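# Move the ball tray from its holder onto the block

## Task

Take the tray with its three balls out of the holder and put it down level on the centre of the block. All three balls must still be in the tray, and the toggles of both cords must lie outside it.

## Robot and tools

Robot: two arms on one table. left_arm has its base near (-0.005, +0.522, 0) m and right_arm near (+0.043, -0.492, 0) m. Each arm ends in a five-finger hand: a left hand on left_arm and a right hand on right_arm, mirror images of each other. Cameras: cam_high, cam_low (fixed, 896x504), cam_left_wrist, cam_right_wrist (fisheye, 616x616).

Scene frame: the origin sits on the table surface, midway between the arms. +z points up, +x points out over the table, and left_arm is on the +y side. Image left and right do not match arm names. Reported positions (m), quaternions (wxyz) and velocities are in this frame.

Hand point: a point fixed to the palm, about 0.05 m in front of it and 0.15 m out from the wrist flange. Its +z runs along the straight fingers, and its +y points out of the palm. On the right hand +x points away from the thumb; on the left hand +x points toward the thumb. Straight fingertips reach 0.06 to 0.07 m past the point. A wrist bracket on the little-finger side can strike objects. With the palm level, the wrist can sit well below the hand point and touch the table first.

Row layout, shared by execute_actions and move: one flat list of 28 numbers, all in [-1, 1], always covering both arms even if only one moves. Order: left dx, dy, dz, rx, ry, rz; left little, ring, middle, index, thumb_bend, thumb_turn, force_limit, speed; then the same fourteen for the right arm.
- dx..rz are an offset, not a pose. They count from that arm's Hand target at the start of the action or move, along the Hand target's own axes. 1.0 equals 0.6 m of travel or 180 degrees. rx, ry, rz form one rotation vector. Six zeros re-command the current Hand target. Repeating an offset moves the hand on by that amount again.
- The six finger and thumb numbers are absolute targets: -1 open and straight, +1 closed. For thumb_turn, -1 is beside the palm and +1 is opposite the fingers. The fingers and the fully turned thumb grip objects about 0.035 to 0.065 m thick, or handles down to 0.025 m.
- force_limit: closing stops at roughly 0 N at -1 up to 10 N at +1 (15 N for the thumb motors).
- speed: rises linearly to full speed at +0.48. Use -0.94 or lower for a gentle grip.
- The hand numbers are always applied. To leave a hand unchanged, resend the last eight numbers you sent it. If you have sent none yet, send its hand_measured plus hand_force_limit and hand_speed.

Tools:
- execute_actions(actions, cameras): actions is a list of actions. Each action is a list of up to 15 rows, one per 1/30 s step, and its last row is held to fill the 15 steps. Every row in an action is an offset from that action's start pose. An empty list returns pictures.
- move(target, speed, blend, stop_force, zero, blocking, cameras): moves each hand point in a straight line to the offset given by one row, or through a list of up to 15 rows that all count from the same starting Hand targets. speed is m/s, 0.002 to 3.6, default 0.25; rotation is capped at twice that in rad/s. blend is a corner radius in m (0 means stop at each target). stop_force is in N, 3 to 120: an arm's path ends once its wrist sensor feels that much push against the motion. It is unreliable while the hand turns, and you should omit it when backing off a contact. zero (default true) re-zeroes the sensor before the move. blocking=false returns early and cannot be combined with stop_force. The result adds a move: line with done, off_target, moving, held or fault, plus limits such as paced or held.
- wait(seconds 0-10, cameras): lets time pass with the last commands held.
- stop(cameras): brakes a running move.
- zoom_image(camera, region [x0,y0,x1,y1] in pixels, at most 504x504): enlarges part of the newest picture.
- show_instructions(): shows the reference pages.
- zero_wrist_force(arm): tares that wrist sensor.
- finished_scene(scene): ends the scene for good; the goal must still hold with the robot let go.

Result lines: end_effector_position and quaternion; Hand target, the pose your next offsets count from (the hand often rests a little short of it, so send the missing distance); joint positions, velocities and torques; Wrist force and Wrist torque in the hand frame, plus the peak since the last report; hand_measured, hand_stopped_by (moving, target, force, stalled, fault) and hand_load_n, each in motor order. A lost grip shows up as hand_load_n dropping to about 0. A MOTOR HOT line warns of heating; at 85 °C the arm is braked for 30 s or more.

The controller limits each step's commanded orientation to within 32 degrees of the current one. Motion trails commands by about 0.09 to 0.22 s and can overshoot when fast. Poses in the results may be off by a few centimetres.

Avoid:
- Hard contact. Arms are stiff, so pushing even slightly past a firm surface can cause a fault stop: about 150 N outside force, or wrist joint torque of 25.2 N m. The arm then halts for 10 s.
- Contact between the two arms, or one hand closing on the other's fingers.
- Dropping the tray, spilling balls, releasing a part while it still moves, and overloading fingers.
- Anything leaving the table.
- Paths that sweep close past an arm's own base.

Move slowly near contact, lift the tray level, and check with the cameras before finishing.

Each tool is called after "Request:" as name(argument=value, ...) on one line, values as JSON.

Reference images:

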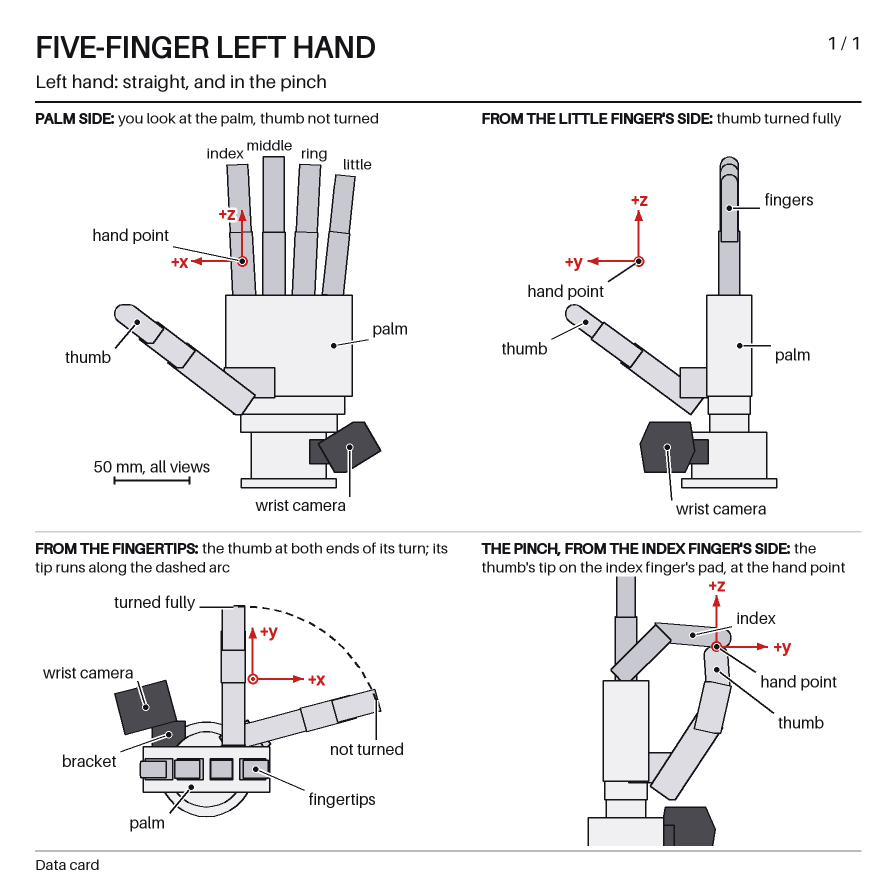

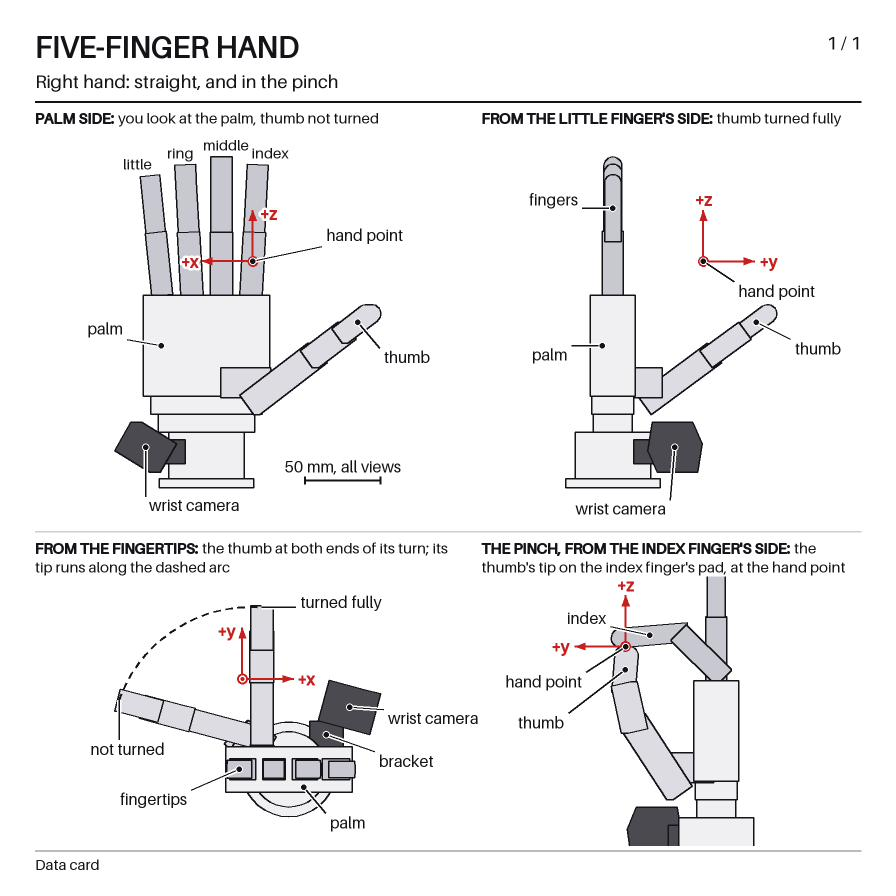

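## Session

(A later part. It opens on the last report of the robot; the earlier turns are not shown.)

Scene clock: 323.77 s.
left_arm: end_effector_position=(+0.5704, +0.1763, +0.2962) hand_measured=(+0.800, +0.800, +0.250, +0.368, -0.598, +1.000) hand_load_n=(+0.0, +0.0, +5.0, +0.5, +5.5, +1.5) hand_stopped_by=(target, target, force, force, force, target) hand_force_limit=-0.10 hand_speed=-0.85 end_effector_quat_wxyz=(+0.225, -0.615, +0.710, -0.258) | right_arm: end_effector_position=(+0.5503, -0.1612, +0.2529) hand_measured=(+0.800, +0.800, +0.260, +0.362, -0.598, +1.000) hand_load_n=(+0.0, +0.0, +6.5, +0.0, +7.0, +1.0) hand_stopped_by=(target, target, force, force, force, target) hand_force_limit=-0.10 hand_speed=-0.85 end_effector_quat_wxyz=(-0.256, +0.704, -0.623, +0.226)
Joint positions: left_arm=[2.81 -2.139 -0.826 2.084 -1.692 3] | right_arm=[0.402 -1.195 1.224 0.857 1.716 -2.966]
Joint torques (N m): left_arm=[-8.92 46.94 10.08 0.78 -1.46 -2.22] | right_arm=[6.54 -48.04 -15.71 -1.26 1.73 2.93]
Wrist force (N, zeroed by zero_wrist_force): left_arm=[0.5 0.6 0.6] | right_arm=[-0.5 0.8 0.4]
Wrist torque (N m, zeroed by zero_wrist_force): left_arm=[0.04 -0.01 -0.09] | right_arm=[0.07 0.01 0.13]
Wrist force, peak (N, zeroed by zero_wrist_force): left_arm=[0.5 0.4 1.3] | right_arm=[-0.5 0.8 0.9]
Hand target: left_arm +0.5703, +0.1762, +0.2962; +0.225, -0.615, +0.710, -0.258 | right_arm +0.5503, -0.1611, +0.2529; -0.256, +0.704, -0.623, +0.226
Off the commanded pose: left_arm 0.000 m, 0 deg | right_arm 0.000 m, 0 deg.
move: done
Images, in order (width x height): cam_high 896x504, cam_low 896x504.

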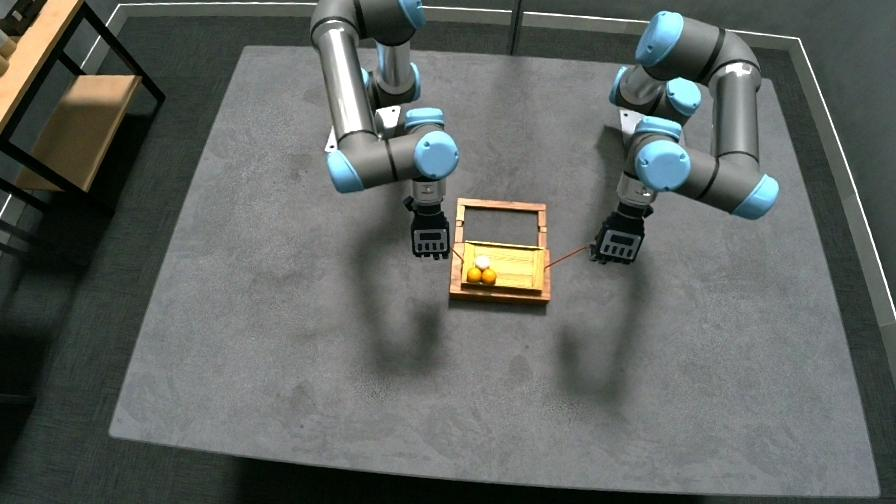

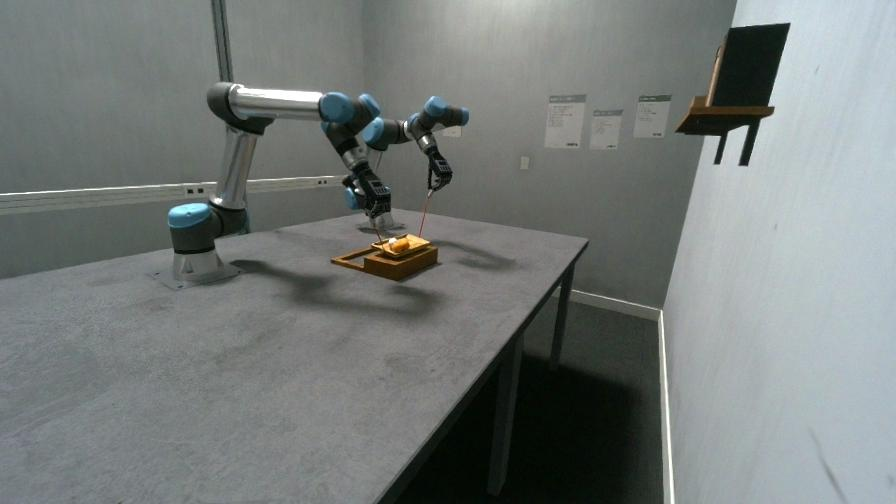

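Request:
move(target=[0,0.0322,0.0383,0,0,0,0.8,0.8,0.45,0.45,0.32,1,-0.1,-0.85,0,0.0354,0.0421,0,0,0,0.8,0.8,0.45,0.45,0.32,1,-0.1,-0.85], speed=0.03, cameras=["cam_high","cam_low"])

Request:
zoom_image(camera="cam_low", region=[310, 190, 440, 290])

Request:
zoom_image(camera="cam_high", region=[420, 170, 600, 310])

Scene clock: 338.43 s.
left_arm: end_effector_position=(+0.5703, +0.1762, +0.2661) hand_measured=(+0.800, +0.800, +0.250, +0.368, -0.598, +1.000) hand_load_n=(+0.0, +0.5, +5.5, +0.0, +5.5, +0.5) hand_stopped_by=(target, target, force, force, force, target) hand_force_limit=-0.10 hand_speed=-0.85 end_effector_quat_wxyz=(+0.225, -0.615, +0.710, -0.258) | right_arm: end_effector_position=(+0.5503, -0.1611, +0.2198) hand_measured=(+0.800, +0.800, +0.260, +0.362, -0.598, +1.000) hand_load_n=(+0.0, +0.0, +6.5, +0.0, +7.0, +0.5) hand_stopped_by=(target, target, force, force, force, target) hand_force_limit=-0.10 hand_speed=-0.85 end_effector_quat_wxyz=(-0.256, +0.704, -0.623, +0.226)
Joint positions: left_arm=[2.81 -2.126 -0.923 2.169 -1.692 3] | right_arm=[0.402 -1.189 1.301 0.774 1.716 -2.966]
Joint torques (N m): left_arm=[9.57 46.87 29.35 -2.62 0.88 2.26] | right_arm=[6.48 -40.35 -28.19 2.73 1.87 3.03]
Wrist force (N, zeroed by zero_wrist_force): left_arm=[0.1 0.2 0.3] | right_arm=[-0.2 0.4 -0.3]
Wrist torque (N m, zeroed by zero_wrist_force): left_arm=[0.01 0.00 -0.07] | right_arm=[0.04 0.04 0.09]
Wrist force, peak (N, zeroed by zero_wrist_force): left_arm=[0.6 0.5 1.3] | right_arm=[-0.1 1.2 0.8]
Hand target: left_arm +0.5704, +0.1762, +0.2661; +0.225, -0.615, +0.710, -0.258 | right_arm +0.5503, -0.1611, +0.2199; -0.256, +0.704, -0.623, +0.226
Off the commanded pose: left_arm 0.000 m, 0 deg | right_arm 0.000 m, 0 deg.
move: done
Images, in order (width x height): cam_high 896x504, cam_low 896x504.

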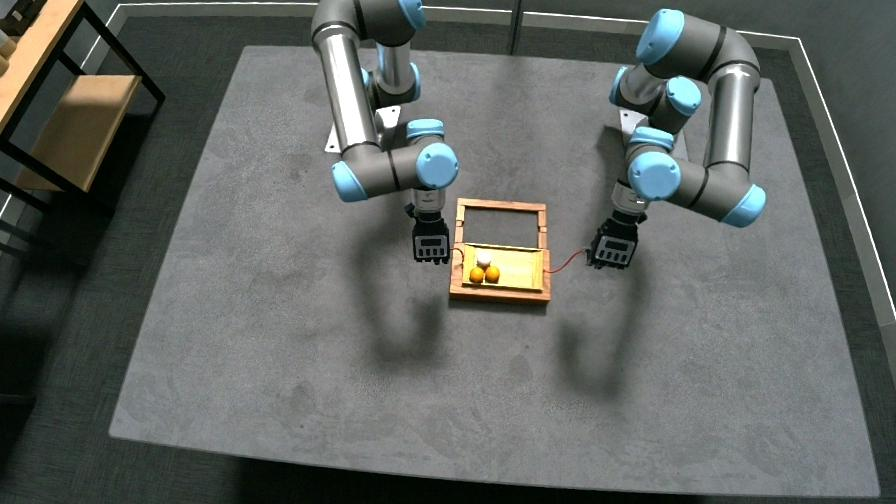

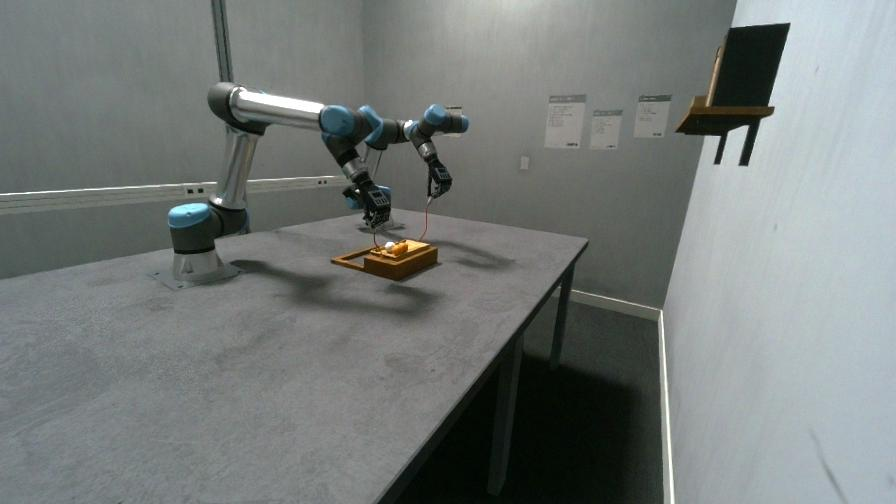

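Scaled by 3.877 from the camera's 896x504 image, which has a finer 1280x720 frame.

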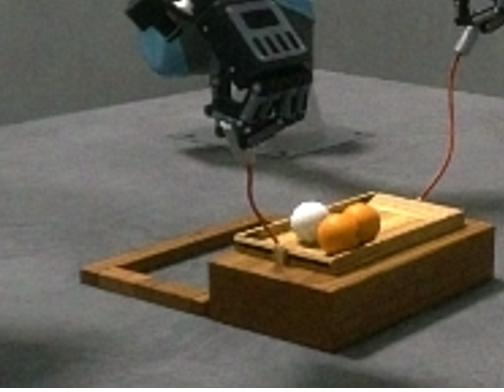

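Scaled by 2.800 from the camera's 896x504 image, which has a finer 1280x720 frame.

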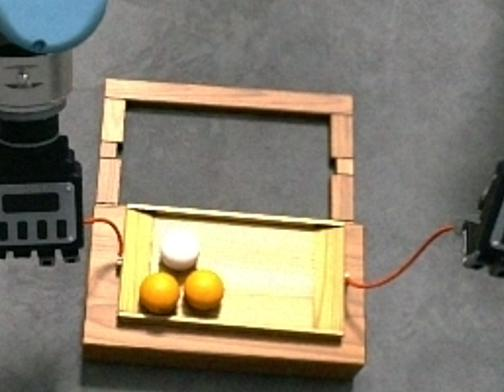

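Request:
move(target=[[0,0.075,0.0894,0,0,0,0.8,0.8,0.45,0.45,0.32,1,-0.1,-0.85,0,0.0536,0.0638,0,0,0,0.8,0.8,0.45,0.45,0.32,1,-0.1,-0.85],[-0.0677,0.1788,0.1982,0,0,0,0.8,0.8,0.45,0.45,0.32,1,-0.1,-0.85,0.0728,0.1355,0.1475,0,0,0,0.8,0.8,0.45,0.45,0.32,1,-0.1,-0.85],[-0.0677,0.2645,0.3002,0,0,0,0.8,0.8,0.45,0.45,0.32,1,-0.1,-0.85,0.0728,0.1997,0.2242,0,0,0,0.8,0.8,0.45,0.45,0.32,1,-0.1,-0.85]], speed=[0.08,0.08,0.06], blend=0.01)

Request:
move(target=[0,0.0075,0.009,0,0,0,0.8,0.8,0.45,0.45,0.32,1,-0.1,-0.85,0,0.0032,0.0038,0,0,0,0.8,0.8,0.45,0.45,0.32,1,-0.1,-0.85], speed=0.02, stop_force=5, cameras=["all"])

Request:
zoom_image(camera="cam_right_wrist", region=[200, 230, 450, 480])

Request:
zoom_image(camera="cam_left_wrist", region=[150, 230, 400, 480])

Scene clock: 370.00 s.
left_arm: end_effector_position=(+0.5707, +0.2176, +0.0260) hand_measured=(+0.800, +0.800, +0.250, +0.368, -0.598, +1.000) hand_load_n=(+0.0, +0.0, +6.0, +0.0, +6.0, +1.0) hand_stopped_by=(target, target, force, force, force, target) hand_force_limit=-0.10 hand_speed=-0.85 end_effector_quat_wxyz=(+0.225, -0.615, +0.710, -0.258) end_effector_velocity=(+0.000, +0.000, +0.002) end_effector_angular_velocity=(+0.000, +0.000, +0.001) | right_arm: end_effector_position=(+0.5501, -0.2051, +0.0397) hand_measured=(+0.800, +0.800, +0.260, +0.362, -0.598, +1.000) hand_load_n=(+0.0, +0.0, +7.0, +0.0, +8.0, +1.5) hand_stopped_by=(target, target, force, force, force, target) hand_force_limit=-0.10 hand_speed=-0.85 end_effector_quat_wxyz=(-0.256, +0.704, -0.623, +0.226) end_effector_velocity=(+0.000, -0.001, +0.001) end_effector_angular_velocity=(-0.001, +0.001, -0.001)
Joint positions: left_arm=[2.886 -2.194 -1.445 2.765 -1.643 3.058] | right_arm=[0.311 -1.107 1.669 0.316 1.658 -3.037]
Joint velocities: left_arm=[0.001 0.002 0.002 -0.005 0 0] | right_arm=[-0.002 -0.001 -0.003 0.005 0 -0.001]
Joint torques (N m): left_arm=[10.53 49.86 25.53 -2.54 1.18 0.6] | right_arm=[6.46 -47.04 -24.44 2.22 1.5 3.04]
Wrist force (N, zeroed by zero_wrist_force): left_arm=[0.4 0.3 0.0] | right_arm=[-0.3 0.2 -0.7]
Wrist torque (N m, zeroed by zero_wrist_force): left_arm=[0.05 -0.04 -0.08] | right_arm=[0.06 0.01 0.10]
Wrist force, peak (N, zeroed by zero_wrist_force): left_arm=[0.0 -0.5 -0.7] | right_arm=[-0.3 0.2 -1.1]
Hand target: left_arm +0.5708, +0.2176, +0.0262; +0.225, -0.615, +0.710, -0.258 | right_arm +0.5502, -0.2051, +0.0398; -0.256, +0.704, -0.623, +0.226
Off the commanded pose: left_arm 0.000 m, 0 deg | right_arm 0.000 m, 0 deg.
move: done

Scene clock: 371.77 s.
left_arm: end_effector_position=(+0.5708, +0.2176, +0.0192) hand_measured=(+0.800, +0.800, +0.250, +0.368, -0.598, +1.000) hand_load_n=(+0.0, +0.0, +6.0, +0.0, +6.5, +1.0) hand_stopped_by=(target, target, force, force, force, target) hand_force_limit=-0.10 hand_speed=-0.85 end_effector_quat_wxyz=(+0.225, -0.615, +0.710, -0.258) | right_arm: end_effector_position=(+0.5502, -0.2051, +0.0368) hand_measured=(+0.800, +0.800, +0.260, +0.362, -0.598, +1.000) hand_load_n=(+0.0, +0.5, +7.0, -0.5, +7.5, +1.5) hand_stopped_by=(target, target, force, force, force, target) hand_force_limit=-0.10 hand_speed=-0.85 end_effector_quat_wxyz=(-0.256, +0.704, -0.623, +0.226)
Joint positions: left_arm=[2.886 -2.202 -1.452 2.779 -1.643 3.058] | right_arm=[0.311 -1.104 1.672 0.31 1.658 -3.037]
Joint torques (N m): left_arm=[11.26 50.66 26.85 -2.6 0.99 2.38] | right_arm=[6.04 -47.07 -22.91 2.21 0.85 2.98]
Wrist force (N, zeroed by zero_wrist_force): left_arm=[0.4 -0.1 -0.1] | right_arm=[-0.3 -0.4 -1.1]
Wrist torque (N m, zeroed by zero_wrist_force): left_arm=[-0.02 -0.03 -0.08] | right_arm=[0.04 0.04 0.09]
Wrist force, peak (N, zeroed by zero_wrist_force): left_arm=[-0.2 -0.6 -0.3] | right_arm=[-0.3 -0.5 -1.7]
Hand target: left_arm +0.5708, +0.2176, +0.0192; +0.225, -0.615, +0.710, -0.258 | right_arm +0.5502, -0.2051, +0.0368; -0.256, +0.704, -0.623, +0.226
Off the commanded pose: left_arm 0.000 m, 0 deg | right_arm 0.000 m, 0 deg.
move: done
camera_calibration:
cam_left_wrist: T_world_to_cam=[[0.681702, -0.348981, 0.643035, -0.327887], [-0.6287, -0.728936, 0.270904, 0.514179], [0.374191, -0.588952, -0.716321, 0.0418339], [0, 0, 0, 1]] pos_world=[0.531132, 0.285015, 0.101516]
cam_right_wrist: T_world_to_cam=[[-0.701189, -0.320663, -0.636796, 0.346302], [-0.583164, 0.77179, 0.253494, 0.473673], [0.410187, 0.549103, -0.72817, 0.0313364], [0, 0, 0, 1]] pos_world=[0.506199, -0.271737, 0.123269]

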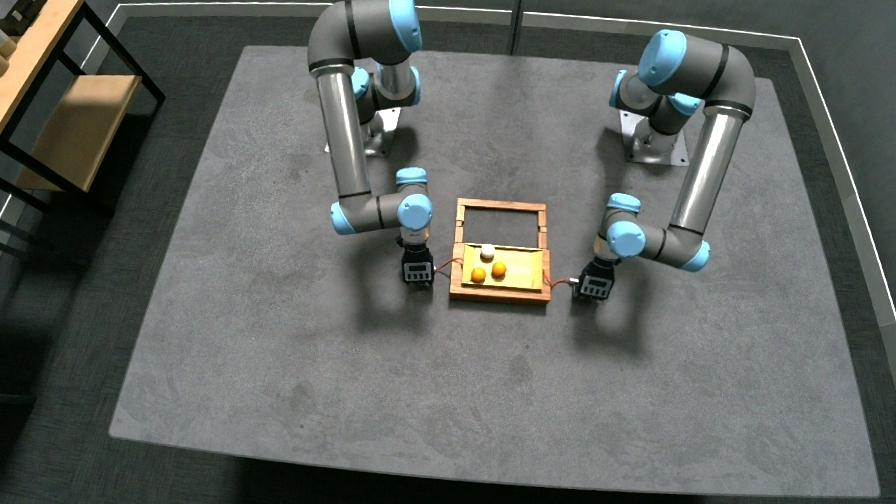

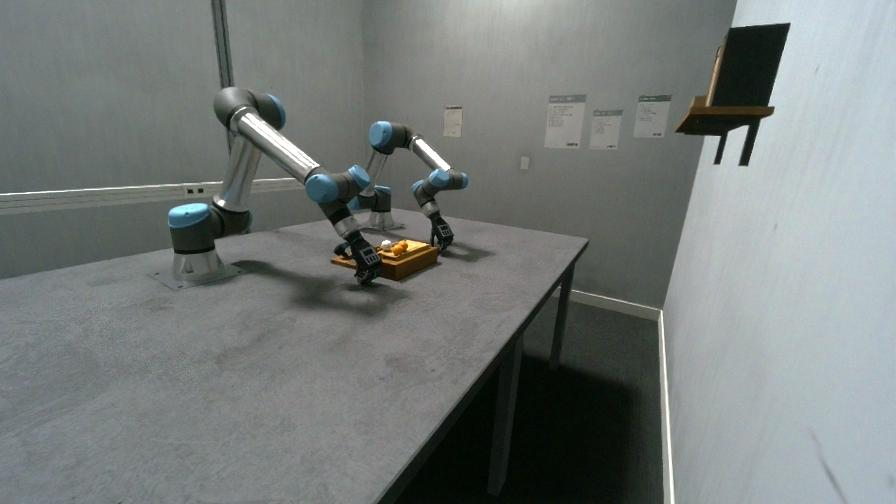

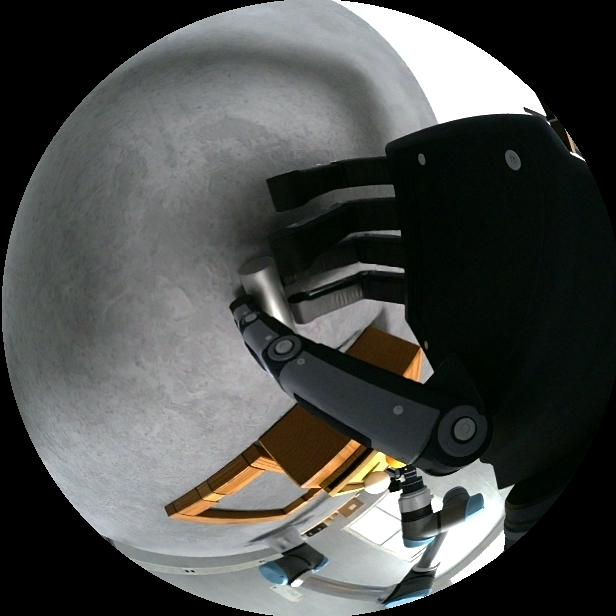

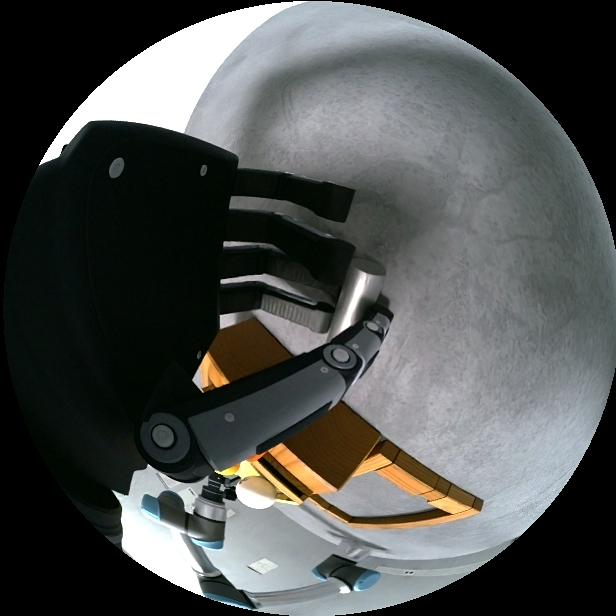

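Scaled by 2.016 from the camera's 616x616 image, which has a finer 880x880 frame.

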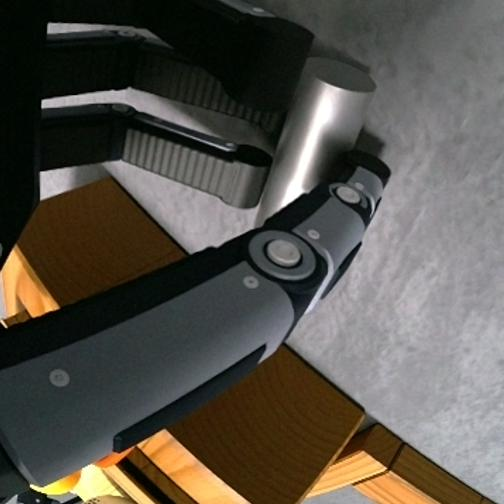

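Scaled by 2.016 from the camera's 616x616 image, which has a finer 880x880 frame.

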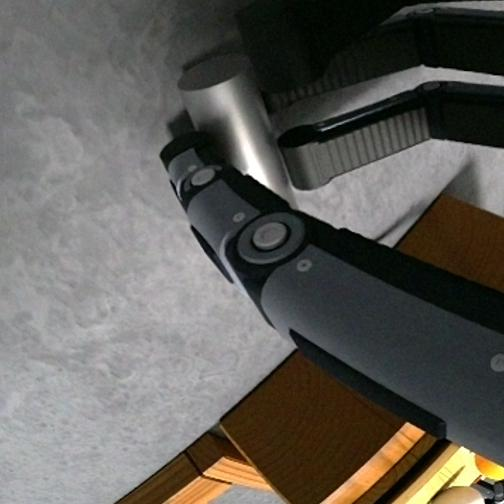

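Release thumbs and retreat up.

Request:
move(target=[0,0,0,0,0,0,0.8,0.8,0.45,0.45,-0.95,1,-0.1,-0.6,0,0,0,0,0,0,0.8,0.8,0.45,0.45,-0.95,1,-0.1,-0.6])

Request:
move(target=[[0,-0.0643,-0.0766,0,0,0,0.8,0.8,0.45,0.45,-0.95,1,-0.1,-0.6,0,-0.0643,-0.0766,0,0,0,0.8,0.8,0.45,0.45,-0.95,1,-0.1,-0.6],[0,-0.15,-0.25,0,0,0,0.8,0.8,0.45,0.45,-0.95,1,-0.1,-0.6,0,-0.15,-0.25,0,0,0,0.8,0.8,0.45,0.45,-0.95,1,-0.1,-0.6]], speed=0.1, blend=0.01, cameras=["cam_high","cam_low"])

Request:
zoom_image(camera="cam_high", region=[400, 170, 620, 320])

Request:
zoom_image(camera="cam_low", region=[310, 200, 450, 290])

Scene clock: 383.97 s.
left_arm: end_effector_position=(+0.5708, +0.2176, +0.0192) hand_measured=(+0.800, +0.800, +0.250, +0.368, -0.950, +1.000) hand_load_n=(+0.0, +0.0, +0.0, +0.0, +0.0, +0.0) hand_stopped_by=(target, target, force, force, target, target) hand_force_limit=-0.10 hand_speed=-0.60 end_effector_quat_wxyz=(+0.225, -0.615, +0.710, -0.258) | right_arm: end_effector_position=(+0.5502, -0.2051, +0.0368) hand_measured=(+0.800, +0.800, +0.262, +0.362, -0.950, +1.000) hand_load_n=(+0.0, +0.0, +0.0, +0.0, +0.0, +0.0) hand_stopped_by=(target, target, force, force, target, target) hand_force_limit=-0.10 hand_speed=-0.60 end_effector_quat_wxyz=(-0.256, +0.704, -0.623, +0.226)
Joint positions: left_arm=[2.886 -2.202 -1.452 2.779 -1.643 3.058] | right_arm=[0.311 -1.104 1.672 0.31 1.658 -3.037]
Joint torques (N m): left_arm=[10.91 50.69 25.73 -2.43 0.58 2.36] | right_arm=[5.87 -47.33 -22.94 1.51 -0.03 2.43]
Wrist force (N, zeroed by zero_wrist_force): left_arm=[0.1 0.2 -0.1] | right_arm=[-0.2 0.4 -0.7]
Wrist torque (N m, zeroed by zero_wrist_force): left_arm=[0.05 -0.01 -0.09] | right_arm=[0.10 0.04 0.09]
Wrist force, peak (N, zeroed by zero_wrist_force): left_arm=[0.4 0.3 -0.1] | right_arm=[-0.2 -0.5 -1.7]
Hand target: left_arm +0.5708, +0.2176, +0.0192; +0.225, -0.615, +0.710, -0.258 | right_arm +0.5502, -0.2051, +0.0368; -0.256, +0.704, -0.623, +0.226
Off the commanded pose: left_arm 0.000 m, 0 deg | right_arm 0.000 m, 0 deg.
move: done

Scene clock: 386.17 s.
left_arm: end_effector_position=(+0.5434, +0.2212, +0.1920) hand_measured=(+0.800, +0.800, +0.250, +0.368, -0.950, +1.000) hand_load_n=(+0.0, +0.0, +0.0, +0.0, +0.0, +0.0) hand_stopped_by=(target, target, force, force, target, target) hand_force_limit=-0.10 hand_speed=-0.60 end_effector_quat_wxyz=(+0.225, -0.615, +0.710, -0.259) | right_arm: end_effector_position=(+0.5230, -0.2084, +0.2097) hand_measured=(+0.800, +0.800, +0.262, +0.362, -0.950, +1.000) hand_load_n=(+0.0, +0.0, +0.0, +0.0, +0.0, +0.0) hand_stopped_by=(target, target, force, force, target, target) hand_force_limit=-0.10 hand_speed=-0.60 end_effector_quat_wxyz=(-0.256, +0.704, -0.623, +0.227)
Joint positions: left_arm=[2.879 -2.005 -1.295 2.426 -1.648 3.053] | right_arm=[0.32 -1.309 1.487 0.7 1.663 -3.031]
Joint torques (N m): left_arm=[-2.24 35.36 6.18 -0.26 -0.96 -1.51] | right_arm=[-2.49 -26.91 -14.03 -0.34 1.05 1.88]
Wrist force (N, zeroed by zero_wrist_force): left_arm=[0.2 0.0 0.1] | right_arm=[0.6 0.1 -0.5]
Wrist torque (N m, zeroed by zero_wrist_force): left_arm=[-0.01 -0.01 0.13] | right_arm=[0.06 -0.10 0.04]
Wrist force, peak (N, zeroed by zero_wrist_force): left_arm=[0.3 1.0 1.0] | right_arm=[0.3 -0.8 -1.7]
Hand target: left_arm +0.5433, +0.2213, +0.1919; +0.225, -0.615, +0.710, -0.258 | right_arm +0.5230, -0.2084, +0.2096; -0.256, +0.704, -0.623, +0.226
Off the commanded pose: left_arm 0.000 m, 0 deg | right_arm 0.000 m, 0 deg.
move: done
Images, in order (width x height): cam_high 896x504, cam_low 896x504.

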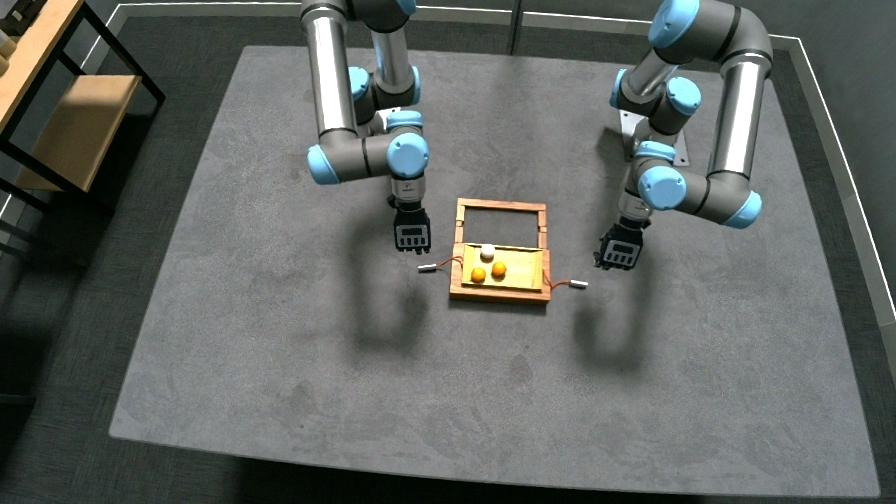

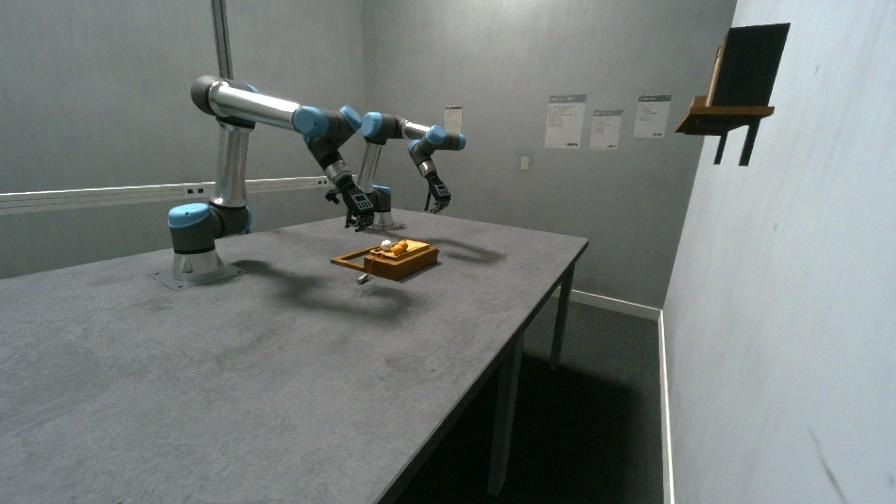

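Scaled by 2.291 from the camera's 896x504 image, which has a finer 1280x720 frame.

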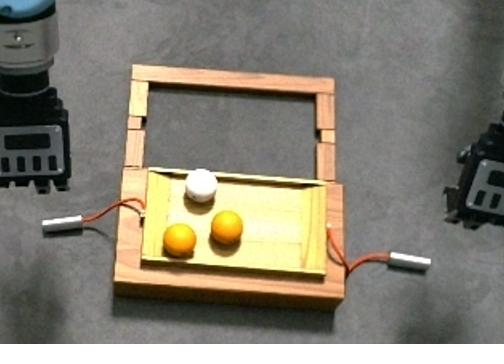

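Scaled by 3.600 from the camera's 896x504 image, which has a finer 1280x720 frame.

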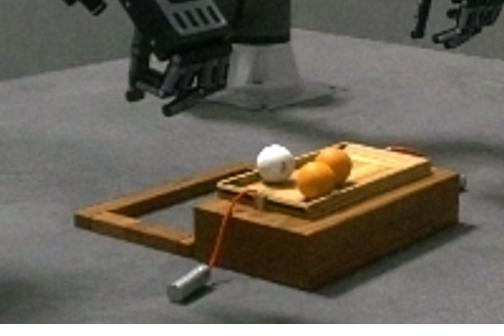

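Good. Finish and look at scene 3.

Request:
finished_scene(scene=2)

The scene is finished: the task was done.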